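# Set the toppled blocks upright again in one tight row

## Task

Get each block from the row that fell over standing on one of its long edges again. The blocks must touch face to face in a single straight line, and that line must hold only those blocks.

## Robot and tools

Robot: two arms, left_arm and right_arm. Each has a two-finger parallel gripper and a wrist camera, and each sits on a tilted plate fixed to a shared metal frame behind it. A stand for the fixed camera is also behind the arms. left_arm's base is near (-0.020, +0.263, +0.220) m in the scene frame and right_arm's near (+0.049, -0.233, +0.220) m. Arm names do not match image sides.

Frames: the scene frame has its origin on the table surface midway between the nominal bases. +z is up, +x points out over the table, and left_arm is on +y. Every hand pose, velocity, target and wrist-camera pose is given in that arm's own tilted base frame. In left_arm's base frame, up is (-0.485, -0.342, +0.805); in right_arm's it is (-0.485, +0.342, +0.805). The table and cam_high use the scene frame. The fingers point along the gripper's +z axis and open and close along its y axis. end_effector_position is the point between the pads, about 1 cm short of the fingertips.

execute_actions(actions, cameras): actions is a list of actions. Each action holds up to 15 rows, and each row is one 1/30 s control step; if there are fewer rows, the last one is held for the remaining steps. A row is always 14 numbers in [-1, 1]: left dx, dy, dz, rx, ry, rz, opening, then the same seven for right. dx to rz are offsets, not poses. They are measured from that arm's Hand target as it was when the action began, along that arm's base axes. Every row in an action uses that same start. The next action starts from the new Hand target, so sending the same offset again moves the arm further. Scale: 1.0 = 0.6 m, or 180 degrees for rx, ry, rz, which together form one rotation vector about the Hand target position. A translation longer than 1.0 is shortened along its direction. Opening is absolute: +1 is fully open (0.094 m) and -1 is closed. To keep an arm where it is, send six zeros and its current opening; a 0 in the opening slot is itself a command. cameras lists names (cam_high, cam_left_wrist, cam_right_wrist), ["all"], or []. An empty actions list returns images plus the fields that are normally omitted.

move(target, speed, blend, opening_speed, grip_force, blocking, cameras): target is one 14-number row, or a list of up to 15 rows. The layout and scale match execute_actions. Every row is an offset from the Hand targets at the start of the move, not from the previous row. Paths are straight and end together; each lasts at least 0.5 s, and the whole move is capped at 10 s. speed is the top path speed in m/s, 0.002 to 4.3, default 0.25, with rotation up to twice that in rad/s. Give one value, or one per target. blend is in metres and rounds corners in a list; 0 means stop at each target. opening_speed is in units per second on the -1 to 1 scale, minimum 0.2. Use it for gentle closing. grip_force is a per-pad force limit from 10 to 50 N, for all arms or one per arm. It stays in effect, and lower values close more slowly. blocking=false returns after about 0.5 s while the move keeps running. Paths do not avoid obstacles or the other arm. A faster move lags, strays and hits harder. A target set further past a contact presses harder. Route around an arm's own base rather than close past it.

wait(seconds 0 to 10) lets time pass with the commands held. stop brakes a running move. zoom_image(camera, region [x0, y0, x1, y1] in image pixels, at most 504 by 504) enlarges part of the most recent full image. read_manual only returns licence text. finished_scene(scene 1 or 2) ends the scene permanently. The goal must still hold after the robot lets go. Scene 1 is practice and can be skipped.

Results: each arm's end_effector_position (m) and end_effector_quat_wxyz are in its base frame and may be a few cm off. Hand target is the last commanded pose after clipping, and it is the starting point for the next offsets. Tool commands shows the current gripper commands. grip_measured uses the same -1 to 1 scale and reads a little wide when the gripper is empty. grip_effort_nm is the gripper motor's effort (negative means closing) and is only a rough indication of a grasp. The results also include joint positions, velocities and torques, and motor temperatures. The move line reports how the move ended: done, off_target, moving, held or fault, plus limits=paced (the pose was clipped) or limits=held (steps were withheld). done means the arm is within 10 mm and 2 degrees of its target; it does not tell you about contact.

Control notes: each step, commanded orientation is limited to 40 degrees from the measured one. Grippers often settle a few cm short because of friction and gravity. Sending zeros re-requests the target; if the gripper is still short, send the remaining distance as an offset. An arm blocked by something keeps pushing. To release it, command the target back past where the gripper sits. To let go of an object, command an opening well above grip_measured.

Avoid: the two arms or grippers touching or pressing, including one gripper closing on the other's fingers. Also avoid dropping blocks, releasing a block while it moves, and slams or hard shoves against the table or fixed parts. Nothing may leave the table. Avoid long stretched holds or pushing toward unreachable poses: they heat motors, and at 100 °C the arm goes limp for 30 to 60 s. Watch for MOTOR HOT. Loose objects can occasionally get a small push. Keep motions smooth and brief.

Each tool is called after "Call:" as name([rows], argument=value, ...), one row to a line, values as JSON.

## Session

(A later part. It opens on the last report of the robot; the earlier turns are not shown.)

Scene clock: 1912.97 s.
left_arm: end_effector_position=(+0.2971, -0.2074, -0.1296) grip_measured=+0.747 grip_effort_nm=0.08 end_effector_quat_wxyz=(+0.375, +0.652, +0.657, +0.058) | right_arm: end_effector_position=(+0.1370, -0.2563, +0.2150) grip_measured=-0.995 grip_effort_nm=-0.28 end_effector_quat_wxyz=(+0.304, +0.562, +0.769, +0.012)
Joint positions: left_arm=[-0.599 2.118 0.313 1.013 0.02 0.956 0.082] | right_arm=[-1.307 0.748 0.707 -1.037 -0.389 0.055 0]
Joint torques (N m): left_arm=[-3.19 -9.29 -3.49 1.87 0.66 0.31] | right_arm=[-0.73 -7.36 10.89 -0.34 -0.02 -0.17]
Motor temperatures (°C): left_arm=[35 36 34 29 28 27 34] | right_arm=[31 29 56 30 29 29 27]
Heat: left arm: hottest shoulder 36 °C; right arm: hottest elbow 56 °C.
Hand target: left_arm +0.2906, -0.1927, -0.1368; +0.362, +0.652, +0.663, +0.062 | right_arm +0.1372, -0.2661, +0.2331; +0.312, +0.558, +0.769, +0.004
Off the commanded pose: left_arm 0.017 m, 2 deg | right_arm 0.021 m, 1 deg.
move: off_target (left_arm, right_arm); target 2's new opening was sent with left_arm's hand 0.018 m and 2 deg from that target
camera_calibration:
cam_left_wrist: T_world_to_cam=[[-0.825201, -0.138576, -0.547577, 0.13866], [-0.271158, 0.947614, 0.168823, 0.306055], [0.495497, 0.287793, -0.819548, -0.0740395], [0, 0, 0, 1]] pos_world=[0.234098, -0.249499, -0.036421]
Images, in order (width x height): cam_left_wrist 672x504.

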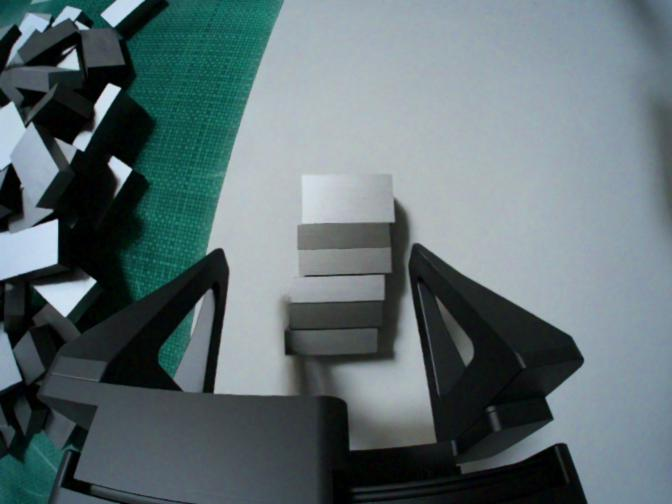

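Call:
move(target=[0.0172,-0.018,-0.0387,0,0,0,0.75, 0,0,0,0,0,0,-1], speed=0.06, cameras=["cam_left_wrist"])

Scene clock: 1938.60 s.
left_arm: end_effector_position=(+0.2972, -0.2073, -0.1549) grip_measured=+0.748 grip_effort_nm=0.08 end_effector_quat_wxyz=(+0.363, +0.655, +0.660, +0.057) | right_arm: end_effector_position=(+0.1370, -0.2563, +0.2150) grip_measured=-0.995 grip_effort_nm=-0.28 end_effector_quat_wxyz=(+0.304, +0.562, +0.769, +0.012)
Joint positions: left_arm=[-0.599 2.217 0.351 1.046 0.019 0.956 0.082] | right_arm=[-1.307 0.748 0.707 -1.037 -0.389 0.055 0]
Joint torques (N m): left_arm=[-4.19 -9.47 -1.98 1.85 0.32 0.23] | right_arm=[-0.03 -7.94 10.71 -0.18 -0.03 -0.25]
Motor temperatures (°C): left_arm=[35 36 34 29 28 27 34] | right_arm=[31 29 56 30 29 29 27]
Heat: left arm: hottest shoulder 36 °C; right arm: hottest elbow 56 °C.
Hand target: left_arm +0.3010, -0.2035, -0.1600; +0.362, +0.652, +0.663, +0.062 | right_arm +0.1372, -0.2661, +0.2331; +0.312, +0.558, +0.769, +0.004
Off the commanded pose: left_arm 0.007 m, 1 deg | right_arm 0.021 m, 1 deg.
move: off_target (right_arm)
camera_calibration:
cam_left_wrist: T_world_to_cam=[[-0.836909, -0.130668, -0.531516, 0.132645], [-0.268029, 0.944524, 0.189828, 0.311884], [0.477225, 0.301331, -0.825504, -0.0876262], [0, 0, 0, 1]] pos_world=[0.236424, -0.250845, -0.061037]
Images, in order (width x height): cam_left_wrist 672x504.

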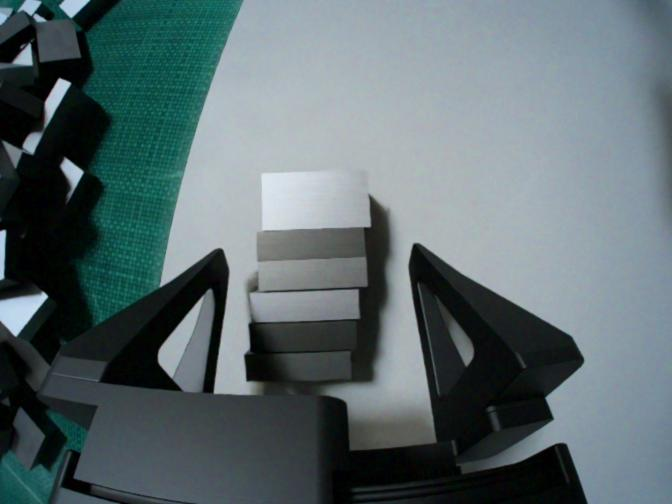

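Call:
move(target=[0.0242,-0.0253,-0.02,0,0,0,0.75, 0,0,0,0,0,0,-1], speed=0.05, cameras=["cam_left_wrist"])

Scene clock: 1957.33 s.
left_arm: end_effector_position=(+0.3191, -0.2199, -0.1608) grip_measured=+0.748 grip_effort_nm=0.08 end_effector_quat_wxyz=(+0.375, +0.650, +0.658, +0.064) | right_arm: end_effector_position=(+0.1370, -0.2563, +0.2150) grip_measured=-0.995 grip_effort_nm=-0.28 end_effector_quat_wxyz=(+0.304, +0.562, +0.769, +0.012)
Joint positions: left_arm=[-0.599 2.241 0.413 1.037 0.008 0.956 0.082] | right_arm=[-1.307 0.748 0.707 -1.037 -0.389 0.055 0]
Joint torques (N m): left_arm=[-5.83 -9.7 -1.47 0.84 0.28 0.11] | right_arm=[-1.2 -7.47 10.7 -0.28 -0.05 -0.26]
Motor temperatures (°C): left_arm=[35 36 34 29 28 27 33] | right_arm=[31 29 56 30 29 29 27]
Heat: left arm: hottest shoulder 36 °C; right arm: hottest elbow 56 °C.
Hand target: left_arm +0.3156, -0.2188, -0.1719; +0.362, +0.652, +0.663, +0.062 | right_arm +0.1372, -0.2661, +0.2331; +0.312, +0.558, +0.769, +0.004
Off the commanded pose: left_arm 0.012 m, 2 deg | right_arm 0.021 m, 1 deg.
move: off_target (left_arm, right_arm)
camera_calibration:
cam_left_wrist: T_world_to_cam=[[-0.820795, -0.142043, -0.55328, 0.134972], [-0.280269, 0.944131, 0.173397, 0.331955], [0.497739, 0.297391, -0.814748, -0.104835], [0, 0, 0, 1]] pos_world=[0.256002, -0.26306, -0.0682969]
Images, in order (width x height): cam_left_wrist 672x504.

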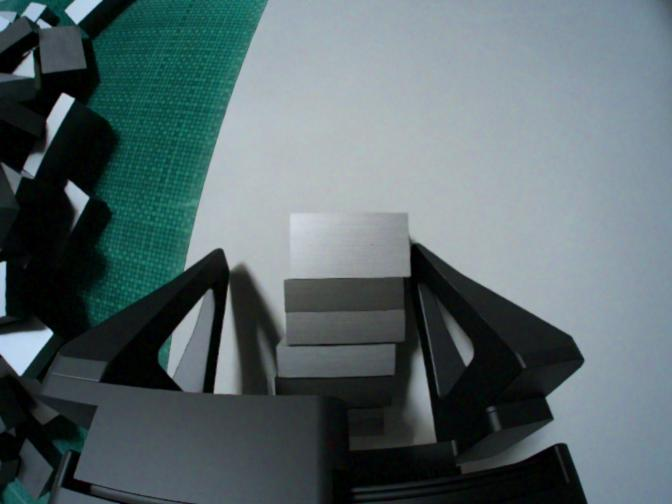

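Call:
move(target=[0,0,0,0,0,0,-0.12, 0,0,0,0,0,0,-1], opening_speed=0.3, cameras=["cam_left_wrist"])

Call:
zoom_image(camera="cam_left_wrist", region=[220, 190, 420, 400])

Scene clock: 1972.43 s.
left_arm: end_effector_position=(+0.3138, -0.2201, -0.1656) grip_measured=-0.065 grip_effort_nm=-1.03 end_effector_quat_wxyz=(+0.367, +0.654, +0.659, +0.057) | right_arm: end_effector_position=(+0.1370, -0.2563, +0.2150) grip_measured=-0.995 grip_effort_nm=-0.28 end_effector_quat_wxyz=(+0.304, +0.562, +0.769, +0.012)
Joint positions: left_arm=[-0.603 2.249 0.413 1.027 0.017 0.954 0.044] | right_arm=[-1.307 0.748 0.707 -1.037 -0.389 0.055 0]
Joint torques (N m): left_arm=[-5.48 -10.23 -1.54 1.28 -0.15 0.13] | right_arm=[-1.08 -7.18 10.67 -0.13 -0.08 -0.29]
Motor temperatures (°C): left_arm=[35 36 34 29 28 27 33] | right_arm=[31 29 57 30 29 29 27]
Heat: left arm: hottest shoulder 36 °C; right arm: hottest elbow 57 °C.
Hand target: left_arm +0.3155, -0.2187, -0.1720; +0.362, +0.652, +0.663, +0.062 | right_arm +0.1372, -0.2661, +0.2331; +0.312, +0.558, +0.769, +0.004
Off the commanded pose: left_arm 0.007 m, 1 deg | right_arm 0.021 m, 1 deg.
move: off_target (right_arm)
camera_calibration:
cam_left_wrist: T_world_to_cam=[[-0.832871, -0.132893, -0.537276, 0.136416], [-0.268399, 0.945942, 0.182089, 0.329527], [0.484033, 0.295861, -0.823516, -0.103485], [0, 0, 0, 1]] pos_world=[0.252152, -0.262967, -0.071932]
Images, in order (width x height): cam_left_wrist 672x504.

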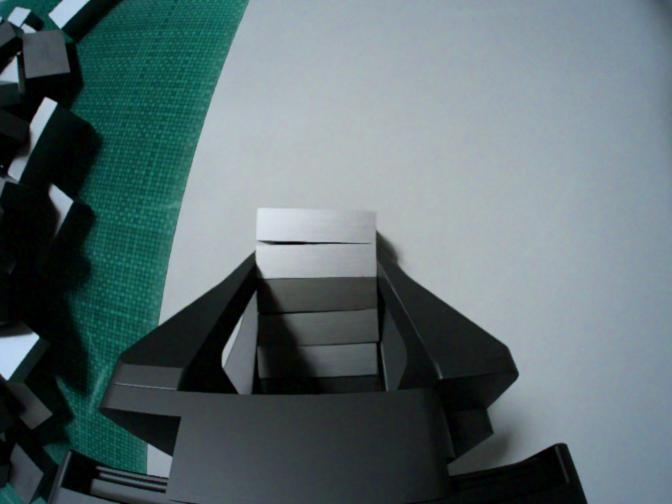

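Scaled by 2.400 from the camera's 672x504 image, which has a finer 960x720 frame.

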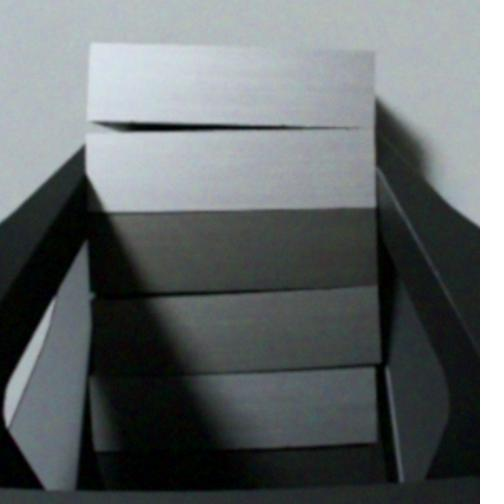

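Call:
move([
  [0,0,0,0,0,0,0.12, 0,0,0,0,0,0,-1],
  [-0.0646,-0.0456,0.1073,0,0,0,0.2, 0,0,0,0,0,0,-1],
  [0.0793,0.3537,0.7082,0.1959,0.034,0.1323,0.3, 0,0,0,0,0,0,1],
], speed=[0.05,0.06,0.25], blend=[0,0.01,0], opening_speed=0.5, cameras=["all"])

Scene clock: 2000.57 s.
left_arm: end_effector_position=(+0.3533, -0.0116, +0.2418) grip_measured=+0.298 grip_effort_nm=0.08 end_effector_quat_wxyz=(+0.096, +0.588, +0.748, +0.292) | right_arm: end_effector_position=(+0.1370, -0.2563, +0.2150) grip_measured=+0.996 grip_effort_nm=0.15 end_effector_quat_wxyz=(+0.304, +0.562, +0.769, +0.012)
Joint positions: left_arm=[-0.247 0.971 0.888 -1.036 -0.449 1.19 0.061] | right_arm=[-1.307 0.748 0.707 -1.037 -0.389 0.054 0.094]
Joint torques (N m): left_arm=[-0.91 -10.11 8.42 0.13 -0.14 0.34] | right_arm=[-0.38 -7.71 10.77 -0.34 -0.05 -0.27]
Motor temperatures (°C): left_arm=[35 36 35 29 28 27 34] | right_arm=[31 28 57 30 29 29 27]
Heat: left arm: hottest shoulder 36 °C; right arm: hottest elbow 57 °C.
Hand target: left_arm +0.3631, -0.0065, +0.2530; +0.094, +0.584, +0.750, +0.296 | right_arm +0.1372, -0.2661, +0.2331; +0.312, +0.558, +0.769, +0.004
Off the commanded pose: left_arm 0.016 m, 1 deg | right_arm 0.021 m, 1 deg.
move: off_target (left_arm, right_arm); blend cut to 0 m at target 2; target 3's new opening was sent with right_arm's hand 0.021 m and 1 deg from that target
camera_calibration:
cam_left_wrist: T_world_to_cam=[[-0.833206, -0.150033, -0.532219, 0.414598], [-0.531223, 0.484402, 0.695095, 0.0322838], [0.153521, 0.861885, -0.483307, 0.192222], [0, 0, 0, 1]] pos_world=[0.333086, -0.119108, 0.291119]
cam_right_wrist: T_world_to_cam=[[-0.859048, -0.360905, -0.363021, 0.101403], [-0.458183, 0.858343, 0.2309, 0.235716], [0.228264, 0.364684, -0.902719, 0.381202], [0, 0, 0, 1]] pos_world=[0.108096, -0.304747, 0.326502]

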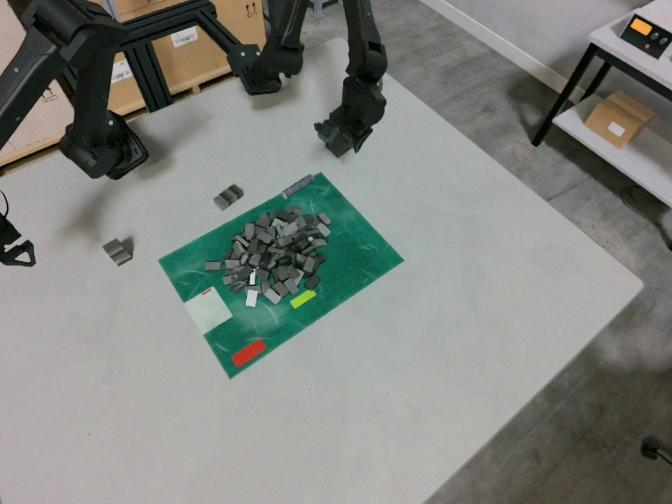

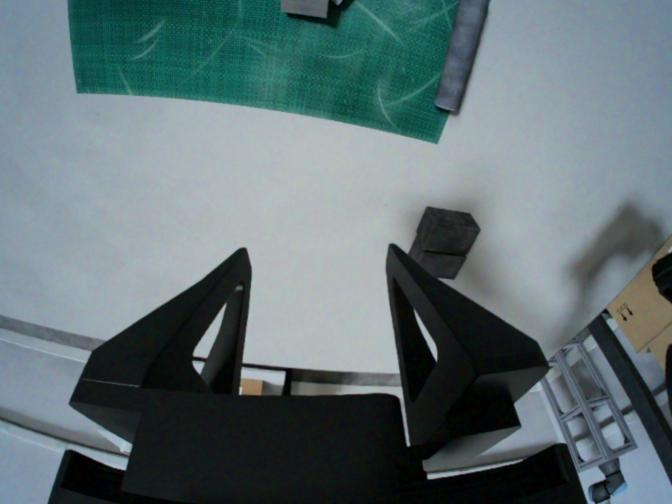

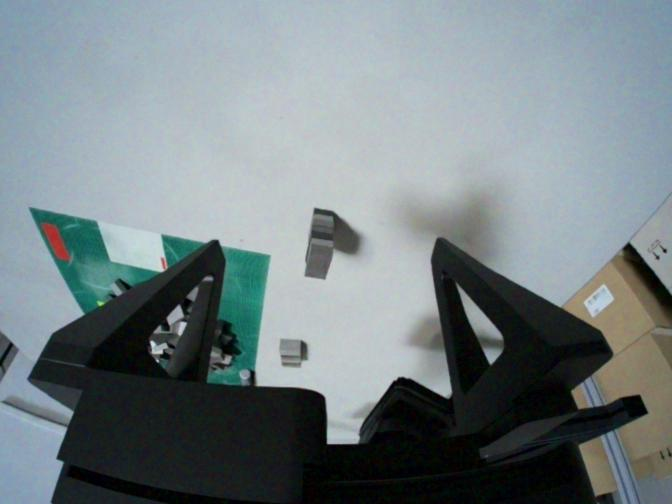

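Call:
zoom_image(camera="cam_high", region=[190, 165, 270, 225])

Call:
zoom_image(camera="cam_right_wrist", region=[250, 320, 330, 380])

Scaled by 6.300 from the camera's 672x504 image, which has a finer 960x720 frame.

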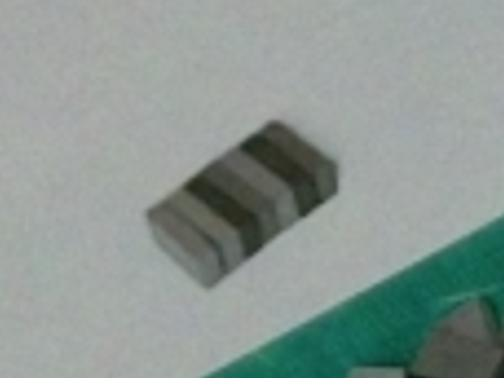

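Scaled by 6.300 from the camera's 672x504 image, which has a finer 960x720 frame.

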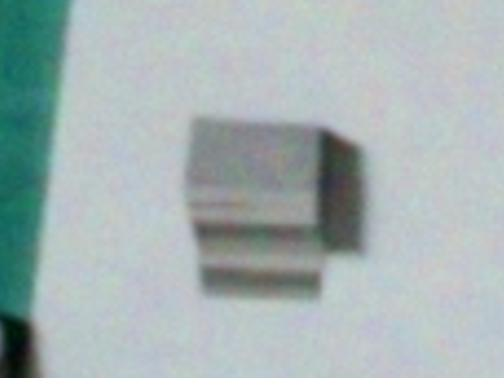

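Call:
move([
  [0,0,0,0,0,0,0.3, 0.1302,0.6157,-0.2873,-0.2366,0.1674,0.3936,1],
  [0,0,0,0,0,0,0.3, 0.0662,0.7698,-0.5362,-0.2366,0.1674,0.3936,1],
], speed=[0.25,0.15], blend=[0.04,0], cameras=["cam_right_wrist","cam_high"])

Scene clock: 2036.20 s.
left_arm: end_effector_position=(+0.3533, -0.0116, +0.2418) grip_measured=+0.298 grip_effort_nm=0.08 end_effector_quat_wxyz=(+0.096, +0.588, +0.748, +0.292) | right_arm: end_effector_position=(+0.1730, +0.1801, -0.0866) grip_measured=+0.997 grip_effort_nm=0.15 end_effector_quat_wxyz=(+0.218, -0.137, +0.939, -0.227)
Joint positions: left_arm=[-0.247 0.971 0.888 -1.036 -0.449 1.19 0.061] | right_arm=[1.216 1.763 0.5 -0.528 0.606 0.994 0.094]
Joint torques (N m): left_arm=[-1.03 -9.93 8.5 0.17 -0.12 0.33] | right_arm=[6.83 -8.23 5.55 0.69 0.17 0.04]
Motor temperatures (°C): left_arm=[35 35 39 29 28 27 33] | right_arm=[31 28 56 30 29 29 26]
Heat: left arm: hottest elbow 39 °C; right arm: hottest elbow 56 °C.
Hand target: left_arm +0.3631, -0.0065, +0.2530; +0.094, +0.584, +0.750, +0.296 | right_arm +0.1770, +0.1958, -0.0886; +0.227, -0.132, +0.941, -0.214
Off the commanded pose: left_arm 0.016 m, 1 deg | right_arm 0.016 m, 2 deg.
move: off_target (left_arm, right_arm)
camera_calibration:
cam_right_wrist: T_world_to_cam=[[0.152557, -0.862033, 0.483348, 0.168829], [-0.955421, -0.00354863, 0.295226, 0.194072], [-0.252779, -0.506839, -0.824146, 0.188576], [0, 0, 0, 1]] pos_world=[0.207333, 0.241803, 0.016516]
Images, in order (width x height): cam_high 672x504, cam_right_wrist 672x504.

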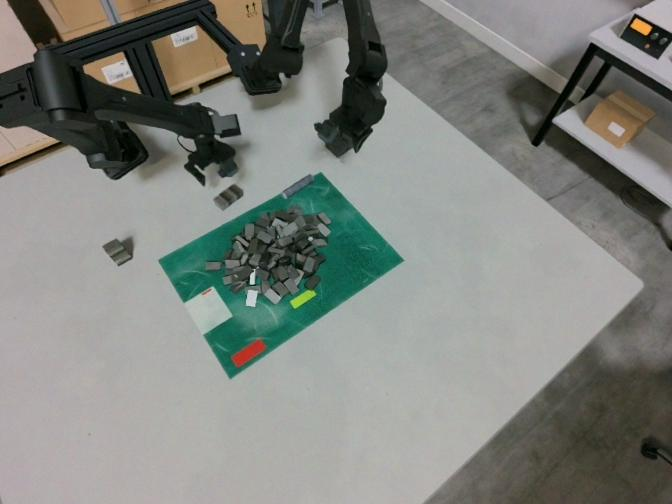

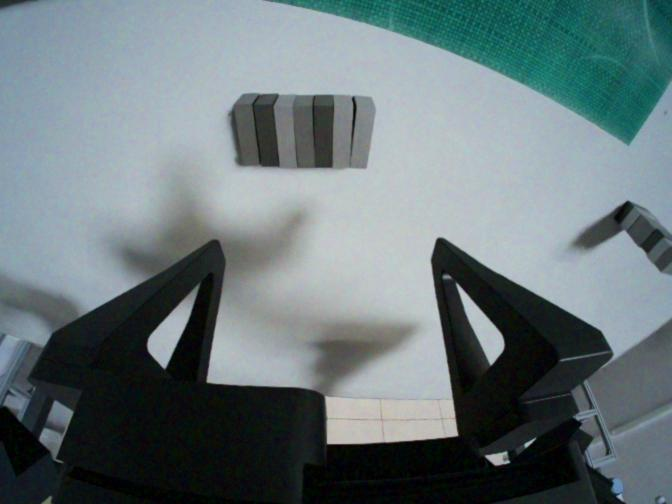

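Call:
zoom_image(camera="cam_right_wrist", region=[210, 70, 400, 190])

Scaled by 2.653 from the camera's 672x504 image, which has a finer 960x720 frame.

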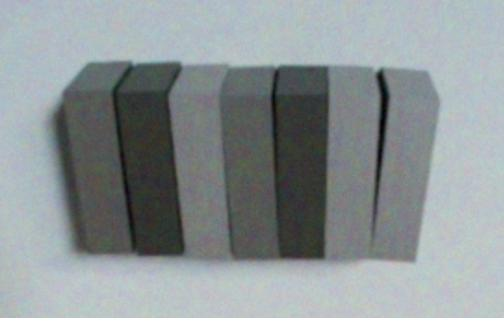

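Call:
move(target=[0,0,0,0,0,0,0.3, 0.0707,-0.0005,-0.071,0,0,0,1], speed=0.1, cameras=["cam_right_wrist"])

Scene clock: 2053.67 s.
left_arm: end_effector_position=(+0.3533, -0.0116, +0.2418) grip_measured=+0.298 grip_effort_nm=0.08 end_effector_quat_wxyz=(+0.096, +0.588, +0.748, +0.292) | right_arm: end_effector_position=(+0.2117, +0.1896, -0.1278) grip_measured=+0.997 grip_effort_nm=0.15 end_effector_quat_wxyz=(+0.224, -0.136, +0.940, -0.218)
Joint positions: left_arm=[-0.247 0.971 0.888 -1.036 -0.449 1.19 0.061] | right_arm=[1.1 1.931 0.546 -0.301 0.627 0.85 0.094]
Joint torques (N m): left_arm=[-0.79 -9.82 8.5 0.16 -0.11 0.31] | right_arm=[6.12 -8.7 3.54 0.77 0.16 -0.24]
Heat: left arm: hottest elbow 40 °C; right arm: hottest elbow 53 °C.
Hand target: left_arm +0.3631, -0.0065, +0.2530; +0.094, +0.584, +0.750, +0.296 | right_arm +0.2194, +0.1956, -0.1311; +0.227, -0.132, +0.941, -0.214
Off the commanded pose: left_arm 0.016 m, 1 deg | right_arm 0.010 m, 1 deg.
move: off_target (left_arm)
camera_calibration:
cam_right_wrist: T_world_to_cam=[[0.151457, -0.87082, 0.46769, 0.190919], [-0.958234, -0.0132315, 0.285679, 0.244403], [-0.242586, -0.491424, -0.836453, 0.162539], [0, 0, 0, 1]] pos_world=[0.244709, 0.249365, -0.0231554]
Images, in order (width x height): cam_right_wrist 672x504.

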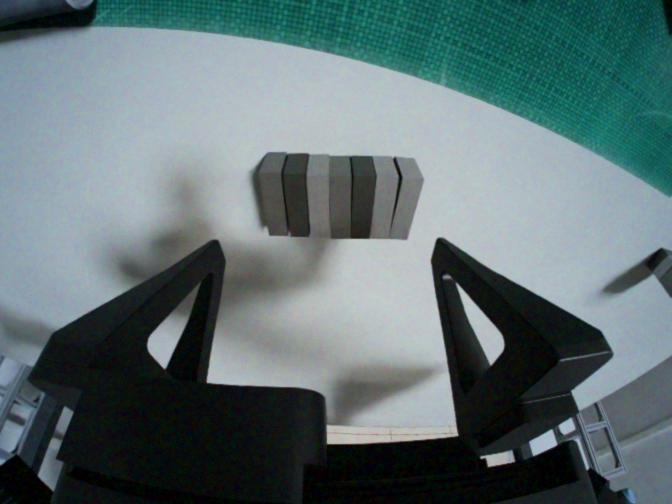

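Call:
move(target=[0,0,0,0,0,0,0.3, 0.024,-0.0368,-0.0485,0,0,0,1], speed=0.06, cameras=["cam_right_wrist"])

Scene clock: 2065.10 s.
left_arm: end_effector_position=(+0.3533, -0.0116, +0.2418) grip_measured=+0.298 grip_effort_nm=0.08 end_effector_quat_wxyz=(+0.096, +0.588, +0.748, +0.292) | right_arm: end_effector_position=(+0.2335, +0.1814, -0.1564) grip_measured=+0.997 grip_effort_nm=0.15 end_effector_quat_wxyz=(+0.231, -0.132, +0.941, -0.208)
Joint positions: left_arm=[-0.247 0.971 0.888 -1.036 -0.449 1.19 0.061] | right_arm=[1.017 2.035 0.546 -0.111 0.632 0.747 0.094]
Joint torques (N m): left_arm=[-0.91 -9.99 8.49 0.14 -0.11 0.31] | right_arm=[6.36 -9.93 0.12 0.92 0.17 -0.22]
Motor temperatures (°C): left_arm=[34 35 41 29 28 27 32] | right_arm=[31 29 51 30 29 29 26]
Heat: left arm: hottest elbow 41 °C; right arm: hottest elbow 51 °C.
Hand target: left_arm +0.3631, -0.0065, +0.2530; +0.094, +0.584, +0.750, +0.296 | right_arm +0.2339, +0.1735, -0.1603; +0.227, -0.132, +0.941, -0.214
Off the commanded pose: left_arm 0.016 m, 1 deg | right_arm 0.009 m, 1 deg.
move: off_target (left_arm)
camera_calibration:
cam_right_wrist: T_world_to_cam=[[0.146363, -0.881063, 0.449784, 0.194061], [-0.961309, -0.0194142, 0.274788, 0.273599], [-0.233373, -0.4726, -0.849815, 0.132315], [0, 0, 0, 1]] pos_world=[0.265488, 0.238824, -0.0500243]
Images, in order (width x height): cam_right_wrist 672x504.

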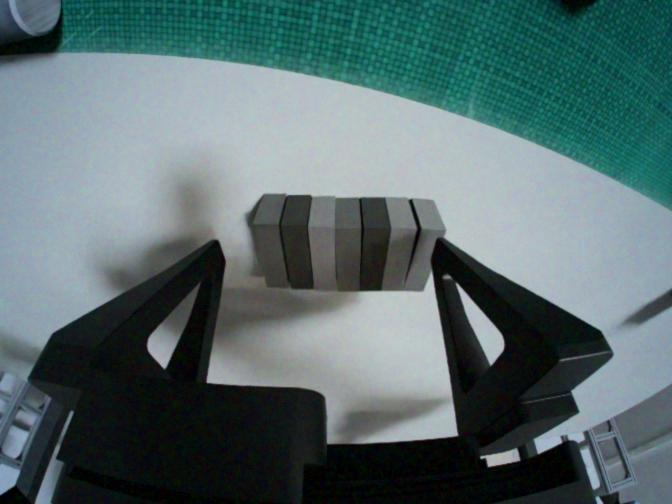

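Call:
move(target=[0,0,0,0,0,0,0.3, -0.0082,-0.0235,0.005,0,0,0,1], speed=0.06, cameras=["cam_right_wrist"])

Scene clock: 2077.63 s.
left_arm: end_effector_position=(+0.3533, -0.0116, +0.2418) grip_measured=+0.298 grip_effort_nm=0.08 end_effector_quat_wxyz=(+0.096, +0.588, +0.748, +0.292) | right_arm: end_effector_position=(+0.2269, +0.1640, -0.1573) grip_measured=+0.997 grip_effort_nm=0.15 end_effector_quat_wxyz=(+0.227, -0.134, +0.941, -0.213)
Joint positions: left_arm=[-0.247 0.971 0.888 -1.036 -0.449 1.19 0.061] | right_arm=[1.004 2.035 0.504 -0.073 0.632 0.731 0.094]
Joint torques (N m): left_arm=[-0.73 -9.7 8.47 0.1 -0.11 0.32] | right_arm=[5.95 -10.7 -0.25 1.03 0.18 -0.26]
Heat: left arm: hottest elbow 42 °C; right arm: hottest elbow 50 °C.
Hand target: left_arm +0.3631, -0.0065, +0.2530; +0.094, +0.584, +0.750, +0.296 | right_arm +0.2289, +0.1594, -0.1573; +0.227, -0.132, +0.941, -0.214
Off the commanded pose: left_arm 0.016 m, 1 deg | right_arm 0.005 m, 0 deg.
move: off_target (left_arm)
camera_calibration:
cam_right_wrist: T_world_to_cam=[[0.150045, -0.87586, 0.458645, 0.179963], [-0.959164, -0.0164523, 0.282371, 0.267332], [-0.239772, -0.482284, -0.842562, 0.12591], [0, 0, 0, 1]] pos_world=[0.259602, 0.222745, -0.0519394]
Images, in order (width x height): cam_right_wrist 672x504.

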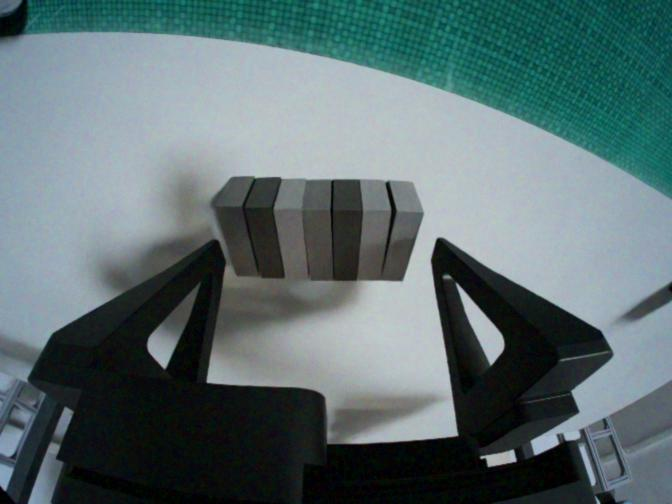

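Call:
move(target=[0,0,0,0,0,0,0.3, -0.0041,0.0233,-0.0123,0,0,0,1], speed=0.05, cameras=["cam_right_wrist"])

Scene clock: 2095.30 s.
left_arm: end_effector_position=(+0.3533, -0.0116, +0.2418) grip_measured=+0.298 grip_effort_nm=0.08 end_effector_quat_wxyz=(+0.096, +0.588, +0.748, +0.292) | right_arm: end_effector_position=(+0.2286, +0.1716, -0.1612) grip_measured=+0.997 grip_effort_nm=0.15 end_effector_quat_wxyz=(+0.229, -0.130, +0.941, -0.210)
Joint positions: left_arm=[-0.247 0.971 0.888 -1.036 -0.449 1.19 0.061] | right_arm=[1.013 2.052 0.525 -0.078 0.632 0.75 0.094]
Joint torques (N m): left_arm=[-0.67 -10.05 8.46 0.14 -0.13 0.32] | right_arm=[7.88 -9.64 1.4 -0.17 0.11 0.02]
Heat: left arm: hottest elbow 43 °C; right arm: hottest elbow 48 °C.
Hand target: left_arm +0.3631, -0.0065, +0.2530; +0.094, +0.584, +0.750, +0.296 | right_arm +0.2264, +0.1733, -0.1647; +0.227, -0.132, +0.941, -0.214
Off the commanded pose: left_arm 0.016 m, 1 deg | right_arm 0.004 m, 1 deg.
move: off_target (left_arm)
camera_calibration:
cam_right_wrist: T_world_to_cam=[[0.142392, -0.880398, 0.452353, 0.189588], [-0.960862, -0.0132305, 0.27671, 0.269073], [-0.23763, -0.47405, -0.847826, 0.123949], [0, 0, 0, 1]] pos_world=[0.261, 0.229232, -0.0551286]
Images, in order (width x height): cam_right_wrist 672x504.

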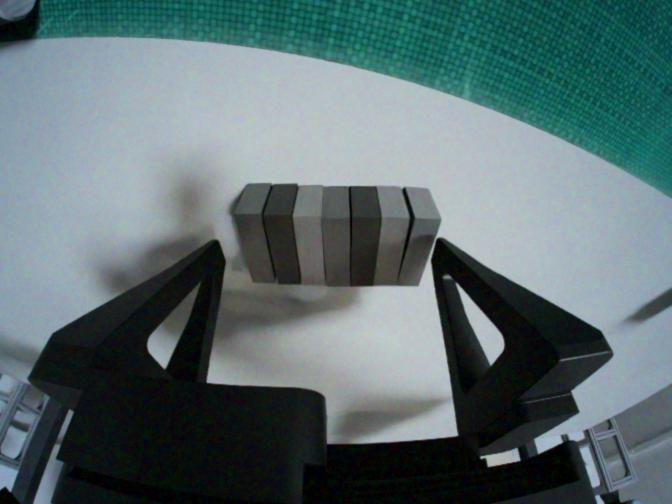

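Call:
move(target=[0,0,0,0,0,0,0.3, 0.0035,-0.0203,0.0108,0,0,0,1], speed=0.05, cameras=["cam_right_wrist"])

Scene clock: 2119.83 s.
left_arm: end_effector_position=(+0.3533, -0.0116, +0.2418) grip_measured=+0.298 grip_effort_nm=0.08 end_effector_quat_wxyz=(+0.096, +0.588, +0.748, +0.292) | right_arm: end_effector_position=(+0.2245, +0.1624, -0.1609) grip_measured=+0.997 grip_effort_nm=0.15 end_effector_quat_wxyz=(+0.223, -0.136, +0.940, -0.218)
Joint positions: left_arm=[-0.247 0.971 0.888 -1.036 -0.449 1.19 0.061] | right_arm=[1.008 2.051 0.509 -0.078 0.632 0.737 0.094]
Joint torques (N m): left_arm=[-0.79 -9.99 8.34 0.13 -0.11 0.33] | right_arm=[6.24 -11.52 -0.38 0.98 0.18 -0.25]
Motor temperatures (°C): left_arm=[34 35 44 29 28 27 32] | right_arm=[32 29 46 30 29 29 26]
Heat: left arm: hottest elbow 44 °C; right arm: hottest elbow 46 °C.
Hand target: left_arm +0.3631, -0.0065, +0.2530; +0.094, +0.584, +0.750, +0.296 | right_arm +0.2285, +0.1611, -0.1581; +0.227, -0.132, +0.941, -0.214
Off the commanded pose: left_arm 0.016 m, 1 deg | right_arm 0.005 m, 1 deg.
move: off_target (left_arm)
camera_calibration:
cam_right_wrist: T_world_to_cam=[[0.152783, -0.870606, 0.467657, 0.180503], [-0.95731, -0.0128796, 0.288776, 0.26607], [-0.245387, -0.491813, -0.835407, 0.125439], [0, 0, 0, 1]] pos_world=[0.257915, 0.222266, -0.0564553]
Images, in order (width x height): cam_right_wrist 672x504.

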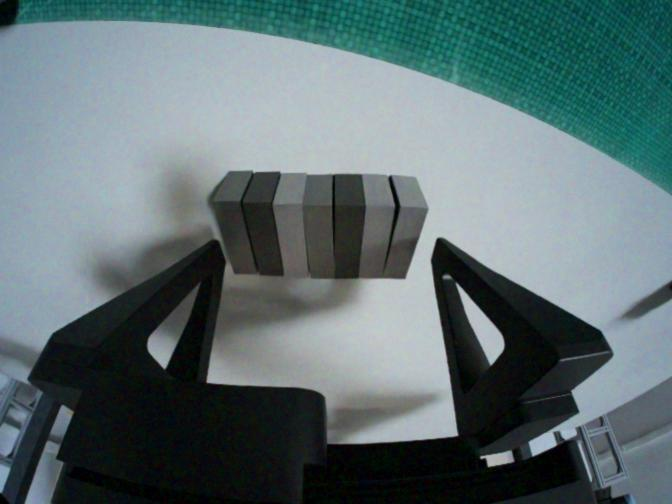

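Call:
move(target=[0,0,0,0,0,0,0.3, 0.0129,-0.0091,-0.0215,0,0,0,1], speed=0.03, cameras=["cam_right_wrist"])

Scene clock: 2129.37 s.
left_arm: end_effector_position=(+0.3533, -0.0116, +0.2418) grip_measured=+0.298 grip_effort_nm=0.08 end_effector_quat_wxyz=(+0.096, +0.588, +0.748, +0.292) | right_arm: end_effector_position=(+0.2348, +0.1610, -0.1675) grip_measured=+0.997 grip_effort_nm=0.15 end_effector_quat_wxyz=(+0.229, -0.133, +0.941, -0.210)
Joint positions: left_arm=[-0.247 0.971 0.888 -1.036 -0.449 1.19 0.061] | right_arm=[0.973 2.077 0.509 -0.004 0.633 0.692 0.094]
Joint torques (N m): left_arm=[-1.03 -9.93 8.47 0.27 -0.12 0.29] | right_arm=[6.42 -9.76 -0.38 1.03 0.18 -0.26]
Heat: left arm: hottest elbow 44 °C; right arm: hottest elbow 45 °C.
Hand target: left_arm +0.3631, -0.0065, +0.2530; +0.094, +0.584, +0.750, +0.296 | right_arm +0.2362, +0.1556, -0.1711; +0.227, -0.132, +0.941, -0.214
Off the commanded pose: left_arm 0.016 m, 1 deg | right_arm 0.007 m, 1 deg.
move: off_target (left_arm)
camera_calibration:
cam_right_wrist: T_world_to_cam=[[0.147611, -0.879149, 0.453109, 0.180942], [-0.960581, -0.0183156, 0.277395, 0.277547], [-0.235573, -0.476194, -0.847198, 0.115022], [0, 0, 0, 1]] pos_world=[0.266993, 0.218932, -0.0615299]
Images, in order (width x height): cam_right_wrist 672x504.

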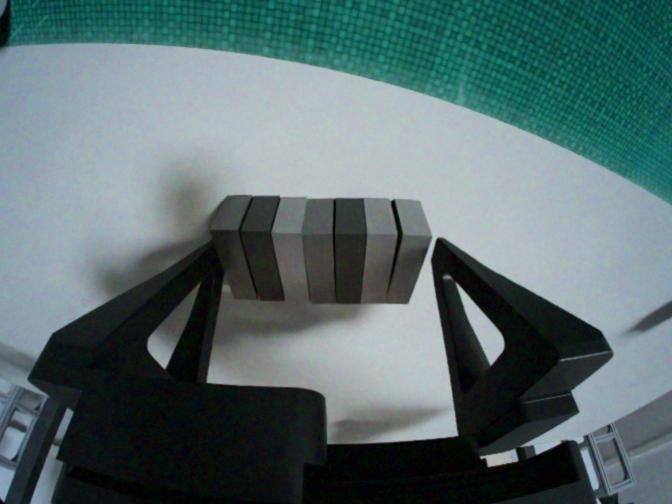

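Call:
move(target=[0,0,0,0,0,0,0.3, 0.0109,-0.0077,-0.0181,0,0,0,1], speed=0.03, cameras=["cam_right_wrist"])

Scene clock: 2143.87 s.
left_arm: end_effector_position=(+0.3533, -0.0116, +0.2418) grip_measured=+0.298 grip_effort_nm=0.08 end_effector_quat_wxyz=(+0.096, +0.588, +0.748, +0.292) | right_arm: end_effector_position=(+0.2395, +0.1541, -0.1781) grip_measured=+0.997 grip_effort_nm=0.15 end_effector_quat_wxyz=(+0.228, -0.134, +0.941, -0.211)
Joint positions: left_arm=[-0.247 0.971 0.888 -1.036 -0.449 1.19 0.061] | right_arm=[0.943 2.121 0.509 0.057 0.633 0.654 0.094]
Joint velocities: left_arm=[0.005 -0.005 0.022 -0.002 -0.154 0.051 -0.001] | right_arm=[within noise]
Joint torques (N m): left_arm=[-0.67 -10.05 8.42 0.08 -0.13 0.34] | right_arm=[6.18 -9 -0.03 0.81 0.15 -0.21]
Heat: left arm: hottest elbow 44 °C; right arm: hottest elbow 44 °C.
Hand target: left_arm +0.3631, -0.0065, +0.2530; +0.094, +0.584, +0.750, +0.296 | right_arm +0.2428, +0.1510, -0.1819; +0.227, -0.132, +0.941, -0.214
Off the commanded pose: left_arm 0.016 m, 1 deg | right_arm 0.006 m, 0 deg.
move: off_target (left_arm)
camera_calibration:
cam_right_wrist: T_world_to_cam=[[0.149989, -0.87716, 0.456172, 0.178707], [-0.959862, -0.0185889, 0.279857, 0.285109], [-0.236999, -0.479838, -0.844741, 0.10521], [0, 0, 0, 1]] pos_world=[0.271796, 0.212539, -0.0724351]
Images, in order (width x height): cam_right_wrist 672x504.

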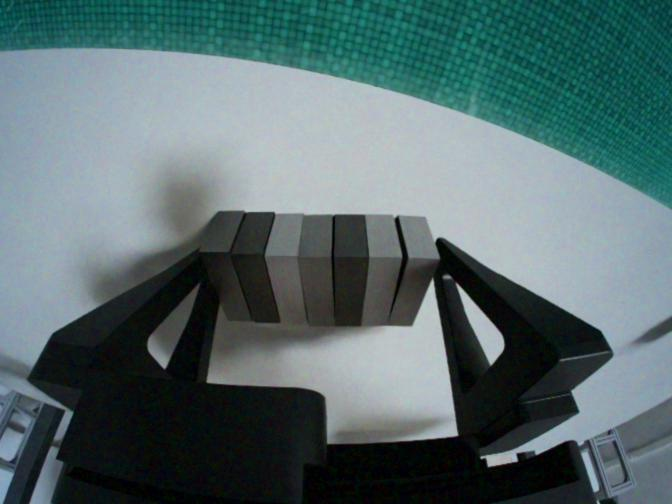

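Call:
move(target=[0,0,0,0,0,0,0.3, 0,0,0,0,0,0,0.73], opening_speed=0.25, cameras=["cam_right_wrist"])

Call:
zoom_image(camera="cam_right_wrist", region=[180, 190, 460, 350])

Scene clock: 2183.10 s.
left_arm: end_effector_position=(+0.3533, -0.0116, +0.2418) grip_measured=+0.298 grip_effort_nm=0.08 end_effector_quat_wxyz=(+0.096, +0.588, +0.748, +0.292) | right_arm: end_effector_position=(+0.2400, +0.1559, -0.1789) grip_measured=+0.756 grip_effort_nm=-0.94 end_effector_quat_wxyz=(+0.229, -0.134, +0.942, -0.208)
Joint positions: left_arm=[-0.247 0.971 0.888 -1.036 -0.449 1.19 0.061] | right_arm=[0.943 2.122 0.51 0.064 0.628 0.653 0.083]
Joint torques (N m): left_arm=[-0.91 -10.23 8.43 0.16 -0.11 0.32] | right_arm=[6.89 -9.82 -0.06 0.8 0.26 -0.23]
Heat: left arm: hottest elbow 45 °C; right arm: hottest elbow 43 °C.
Hand target: left_arm +0.3631, -0.0065, +0.2530; +0.094, +0.584, +0.750, +0.296 | right_arm +0.2428, +0.1511, -0.1819; +0.227, -0.132, +0.941, -0.214
Off the commanded pose: left_arm 0.016 m, 1 deg | right_arm 0.006 m, 1 deg.
move: off_target (left_arm)
camera_calibration:
cam_right_wrist: T_world_to_cam=[[0.151292, -0.880231, 0.449782, 0.179553], [-0.959727, -0.0218391, 0.280083, 0.286362], [-0.236715, -0.474043, -0.848086, 0.104047], [0, 0, 0, 1]] pos_world=[0.272294, 0.213625, -0.072724]
Images, in order (width x height): cam_right_wrist 672x504.

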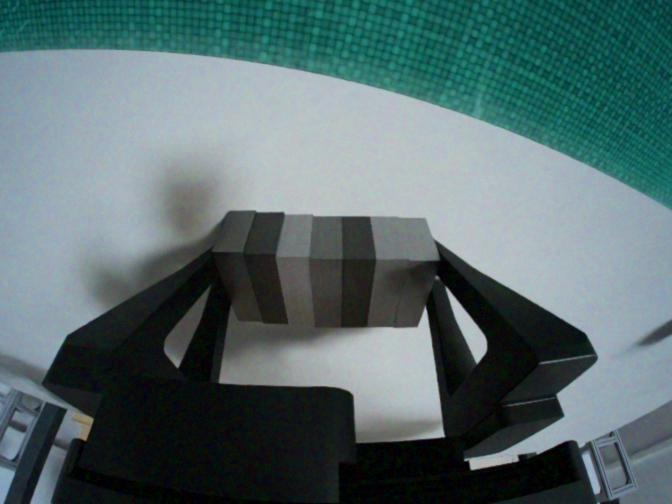

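Scaled by 1.800 from the camera's 672x504 image, which has a finer 960x720 frame.

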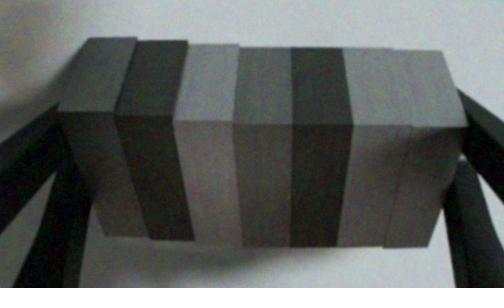

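Call:
move([
  [0,0,0,0,0,0,0.3, 0,0,0,0,0,0,1],
  [0,0,0,0,0,0,0.3, -0.1,0.05,0.18,0,0,0,1],
], speed=[0.03,0.08], opening_speed=0.3, cameras=["cam_right_wrist","cam_high"])

Call:
zoom_image(camera="cam_right_wrist", region=[200, 80, 440, 240])

Scene clock: 2193.47 s.
left_arm: end_effector_position=(+0.3533, -0.0116, +0.2418) grip_measured=+0.298 grip_effort_nm=0.08 end_effector_quat_wxyz=(+0.096, +0.588, +0.748, +0.292) | right_arm: end_effector_position=(+0.1842, +0.1764, -0.0766) grip_measured=+0.997 grip_effort_nm=0.14 end_effector_quat_wxyz=(+0.225, -0.133, +0.940, -0.218)
Joint positions: left_arm=[-0.247 0.971 0.888 -1.036 -0.449 1.19 0.061] | right_arm=[1.172 1.712 0.483 -0.51 0.618 0.945 0.094]
Joint torques (N m): left_arm=[-0.79 -9.99 8.39 0.14 -0.11 0.33] | right_arm=[6.95 -9.29 3.78 -0.08 0 0.01]
Heat: left arm: hottest elbow 45 °C; right arm: hottest elbow 43 °C.
Hand target: left_arm +0.3631, -0.0065, +0.2530; +0.094, +0.584, +0.750, +0.296 | right_arm +0.1828, +0.1810, -0.0740; +0.227, -0.132, +0.941, -0.214
Off the commanded pose: left_arm 0.016 m, 1 deg | right_arm 0.006 m, 1 deg.
move: off_target (left_arm)
camera_calibration:
cam_right_wrist: T_world_to_cam=[[0.145251, -0.872035, 0.467394, 0.16105], [-0.958978, -0.00785158, 0.28337, 0.202276], [-0.243439, -0.48938, -0.837403, 0.191948], [0, 0, 0, 1]] pos_world=[0.217313, 0.235966, 0.0281451]
Images, in order (width x height): cam_high 672x504, cam_right_wrist 672x504.

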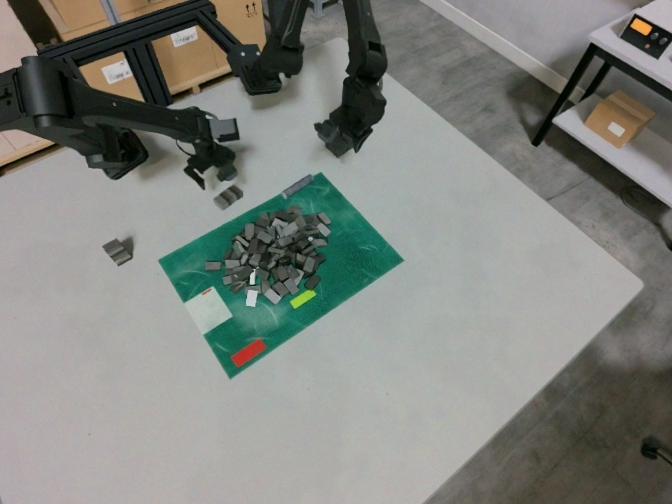

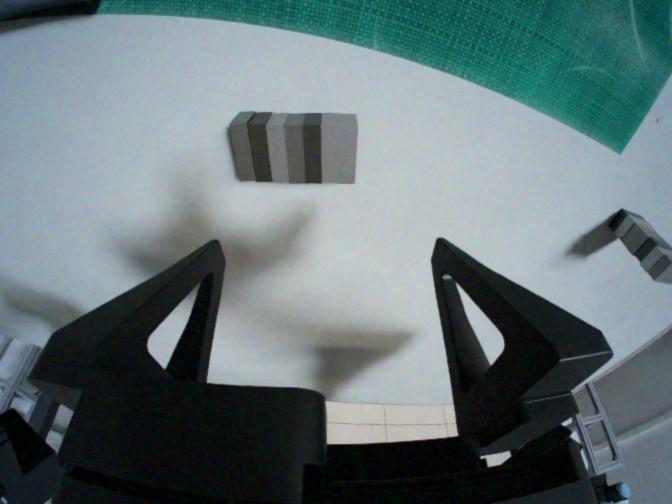

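Scaled by 2.100 from the camera's 672x504 image, which has a finer 960x720 frame.

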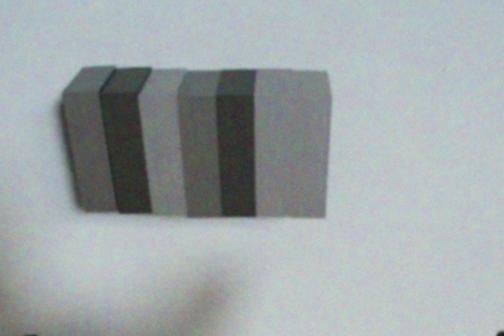

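Call:
move(target=[0,0,0,0,0,0,0.3, 0.0553,-0.1197,0.0218,-0.0501,0.0693,0.5321,0.3], speed=0.15, cameras=["cam_right_wrist","cam_high"])

Scene clock: 2293.30 s.
left_arm: end_effector_position=(+0.3533, -0.0116, +0.2418) grip_measured=+0.298 grip_effort_nm=0.08 end_effector_quat_wxyz=(+0.096, +0.588, +0.748, +0.292) | right_arm: end_effector_position=(+0.2128, +0.1106, -0.0622) grip_measured=+0.303 grip_effort_nm=-0.16 end_effector_quat_wxyz=(-0.210, +0.819, -0.533, +0.026)
Joint positions: left_arm=[-0.247 0.971 0.888 -1.036 -0.449 1.19 0.061] | right_arm=[0.326 1.319 0.167 -0.049 -0.215 -1.622 0.061]
Joint torques (N m): left_arm=[-0.79 -10.23 8.54 0.13 -0.11 0.33] | right_arm=[2.73 -7 0.54 -0.28 -0.57 -0.26]
Heat: left arm: hottest elbow 47 °C; right arm: hottest elbow 43 °C.
Hand target: left_arm +0.3631, -0.0065, +0.2530; +0.094, +0.584, +0.750, +0.296 | right_arm +0.2161, +0.1094, -0.0608; -0.209, +0.820, -0.532, +0.027
Off the commanded pose: left_arm 0.016 m, 1 deg | right_arm 0.004 m, 0 deg.
move: off_target (left_arm)
camera_calibration:
cam_right_wrist: T_world_to_cam=[[0.865525, 0.337727, 0.369873, -0.200367], [0.126103, -0.861617, 0.491645, 0.101698], [0.484731, -0.378889, -0.78834, 0.0147658], [0, 0, 0, 1]] pos_world=[0.153441, 0.160889, 0.0357518]
Images, in order (width x height): cam_high 672x504, cam_right_wrist 672x504.

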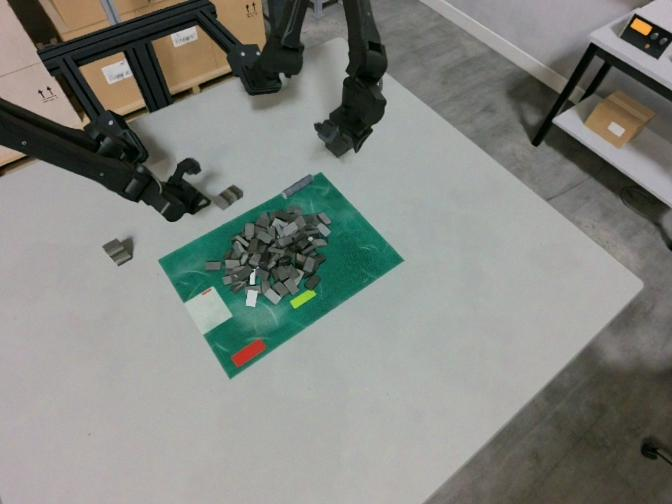

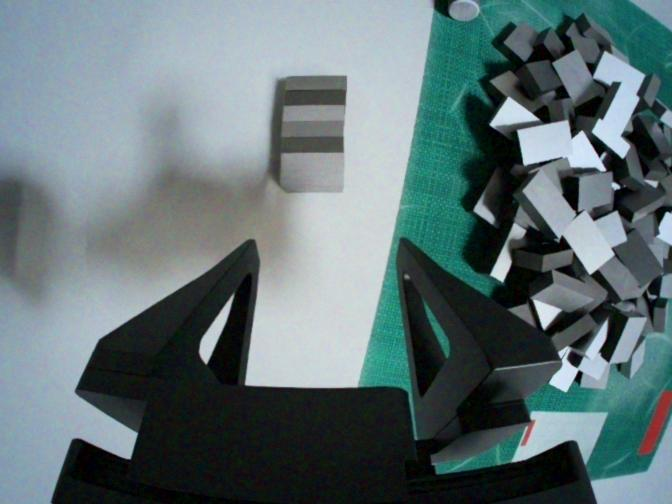

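Call:
move(target=[0,0,0,0,0,0,0.3, 0.0516,-0.0365,-0.0859,0,0,0,0.3], speed=0.12, cameras=["cam_right_wrist"])

Scene clock: 2301.60 s.
left_arm: end_effector_position=(+0.3533, -0.0116, +0.2418) grip_measured=+0.298 grip_effort_nm=0.08 end_effector_quat_wxyz=(+0.096, +0.588, +0.748, +0.292) | right_arm: end_effector_position=(+0.2412, +0.0889, -0.1112) grip_measured=+0.303 grip_effort_nm=-0.16 end_effector_quat_wxyz=(-0.206, +0.820, -0.534, +0.023)
Joint positions: left_arm=[-0.247 0.971 0.888 -1.036 -0.449 1.19 0.061] | right_arm=[0.176 1.694 0.229 0.219 -0.267 -1.768 0.061]
Joint torques (N m): left_arm=[-0.73 -10.11 8.39 0.06 -0.12 0.33] | right_arm=[3.14 -7.77 -2.55 0.72 -0.54 -0.24]
Heat: left arm: hottest elbow 47 °C; right arm: hottest elbow 42 °C.
Hand target: left_arm +0.3631, -0.0065, +0.2530; +0.094, +0.584, +0.750, +0.296 | right_arm +0.2470, +0.0873, -0.1124; -0.209, +0.820, -0.533, +0.027
Off the commanded pose: left_arm 0.016 m, 1 deg | right_arm 0.006 m, 1 deg.
move: off_target (left_arm)
camera_calibration:
cam_right_wrist: T_world_to_cam=[[0.869161, 0.33923, 0.359837, -0.201641], [0.131696, -0.860134, 0.492774, 0.102089], [0.476671, -0.38091, -0.79227, -0.0441565], [0, 0, 0, 1]] pos_world=[0.182862, 0.139393, -0.012733]
Images, in order (width x height): cam_right_wrist 672x504.

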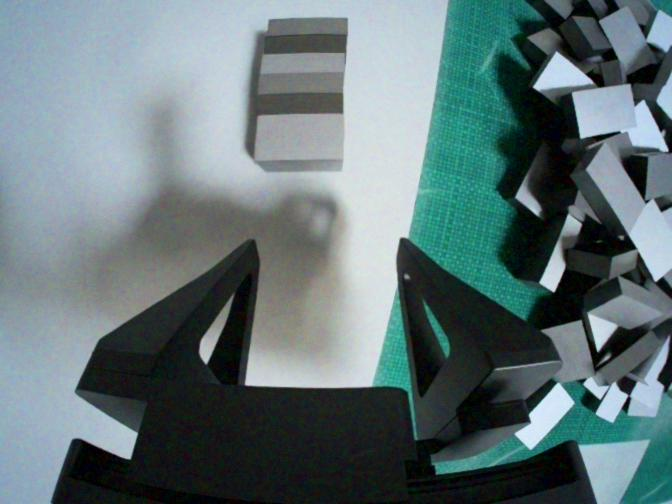

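Call:
move([
  [0,0,0,0,0,0,0.3, -0.0645,0.0457,0.1073,0,0,0,0.3],
  [0,0,0,0,0,0,0.3, -0.1393,0.3542,-0.0067,-0.3638,-0.1462,-0.1563,0.3],
], speed=0.18, blend=[0.03,0], cameras=["cam_right_wrist","cam_high"])

Scene clock: 2324.43 s.
left_arm: end_effector_position=(+0.3533, -0.0116, +0.2418) grip_measured=+0.298 grip_effort_nm=0.08 end_effector_quat_wxyz=(+0.096, +0.588, +0.748, +0.292) | right_arm: end_effector_position=(+0.1654, +0.2915, -0.1131) grip_measured=+0.303 grip_effort_nm=-0.16 end_effector_quat_wxyz=(+0.165, +0.631, -0.548, +0.523)
Joint positions: left_arm=[-0.247 0.971 0.888 -1.036 -0.449 1.19 0.061] | right_arm=[1.382 2.382 1.232 -1.462 0.665 0.063 0.061]
Joint torques (N m): left_arm=[-0.85 -9.93 8.47 0.09 -0.12 0.32] | right_arm=[11.52 -14.97 6.06 -1.65 -0.13 0.02]
Heat: left arm: hottest elbow 47 °C; right arm: hottest elbow 42 °C.
Hand target: left_arm +0.3631, -0.0065, +0.2530; +0.094, +0.584, +0.750, +0.296 | right_arm +0.1633, +0.2999, -0.1165; +0.163, +0.630, -0.548, +0.526
Off the commanded pose: left_arm 0.016 m, 1 deg | right_arm 0.009 m, 0 deg.
move: off_target (left_arm)
camera_calibration:
cam_right_wrist: T_world_to_cam=[[0.863868, 0.339713, 0.371925, -0.20168], [-0.442089, 0.157425, 0.883048, 0.129668], [0.241433, -0.927261, 0.286178, 0.387719], [0, 0, 0, 1]] pos_world=[0.137941, 0.407617, -0.15045]
Images, in order (width x height): cam_high 672x504, cam_right_wrist 672x504.

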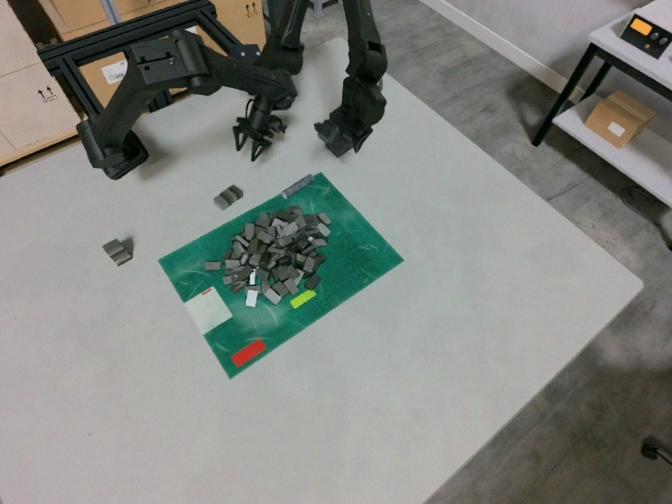

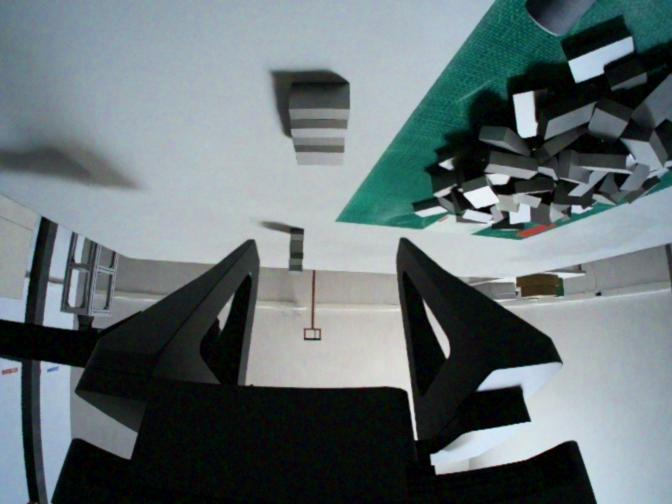

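Call:
finished_scene(scene=1)

The scene is finished: the task was done.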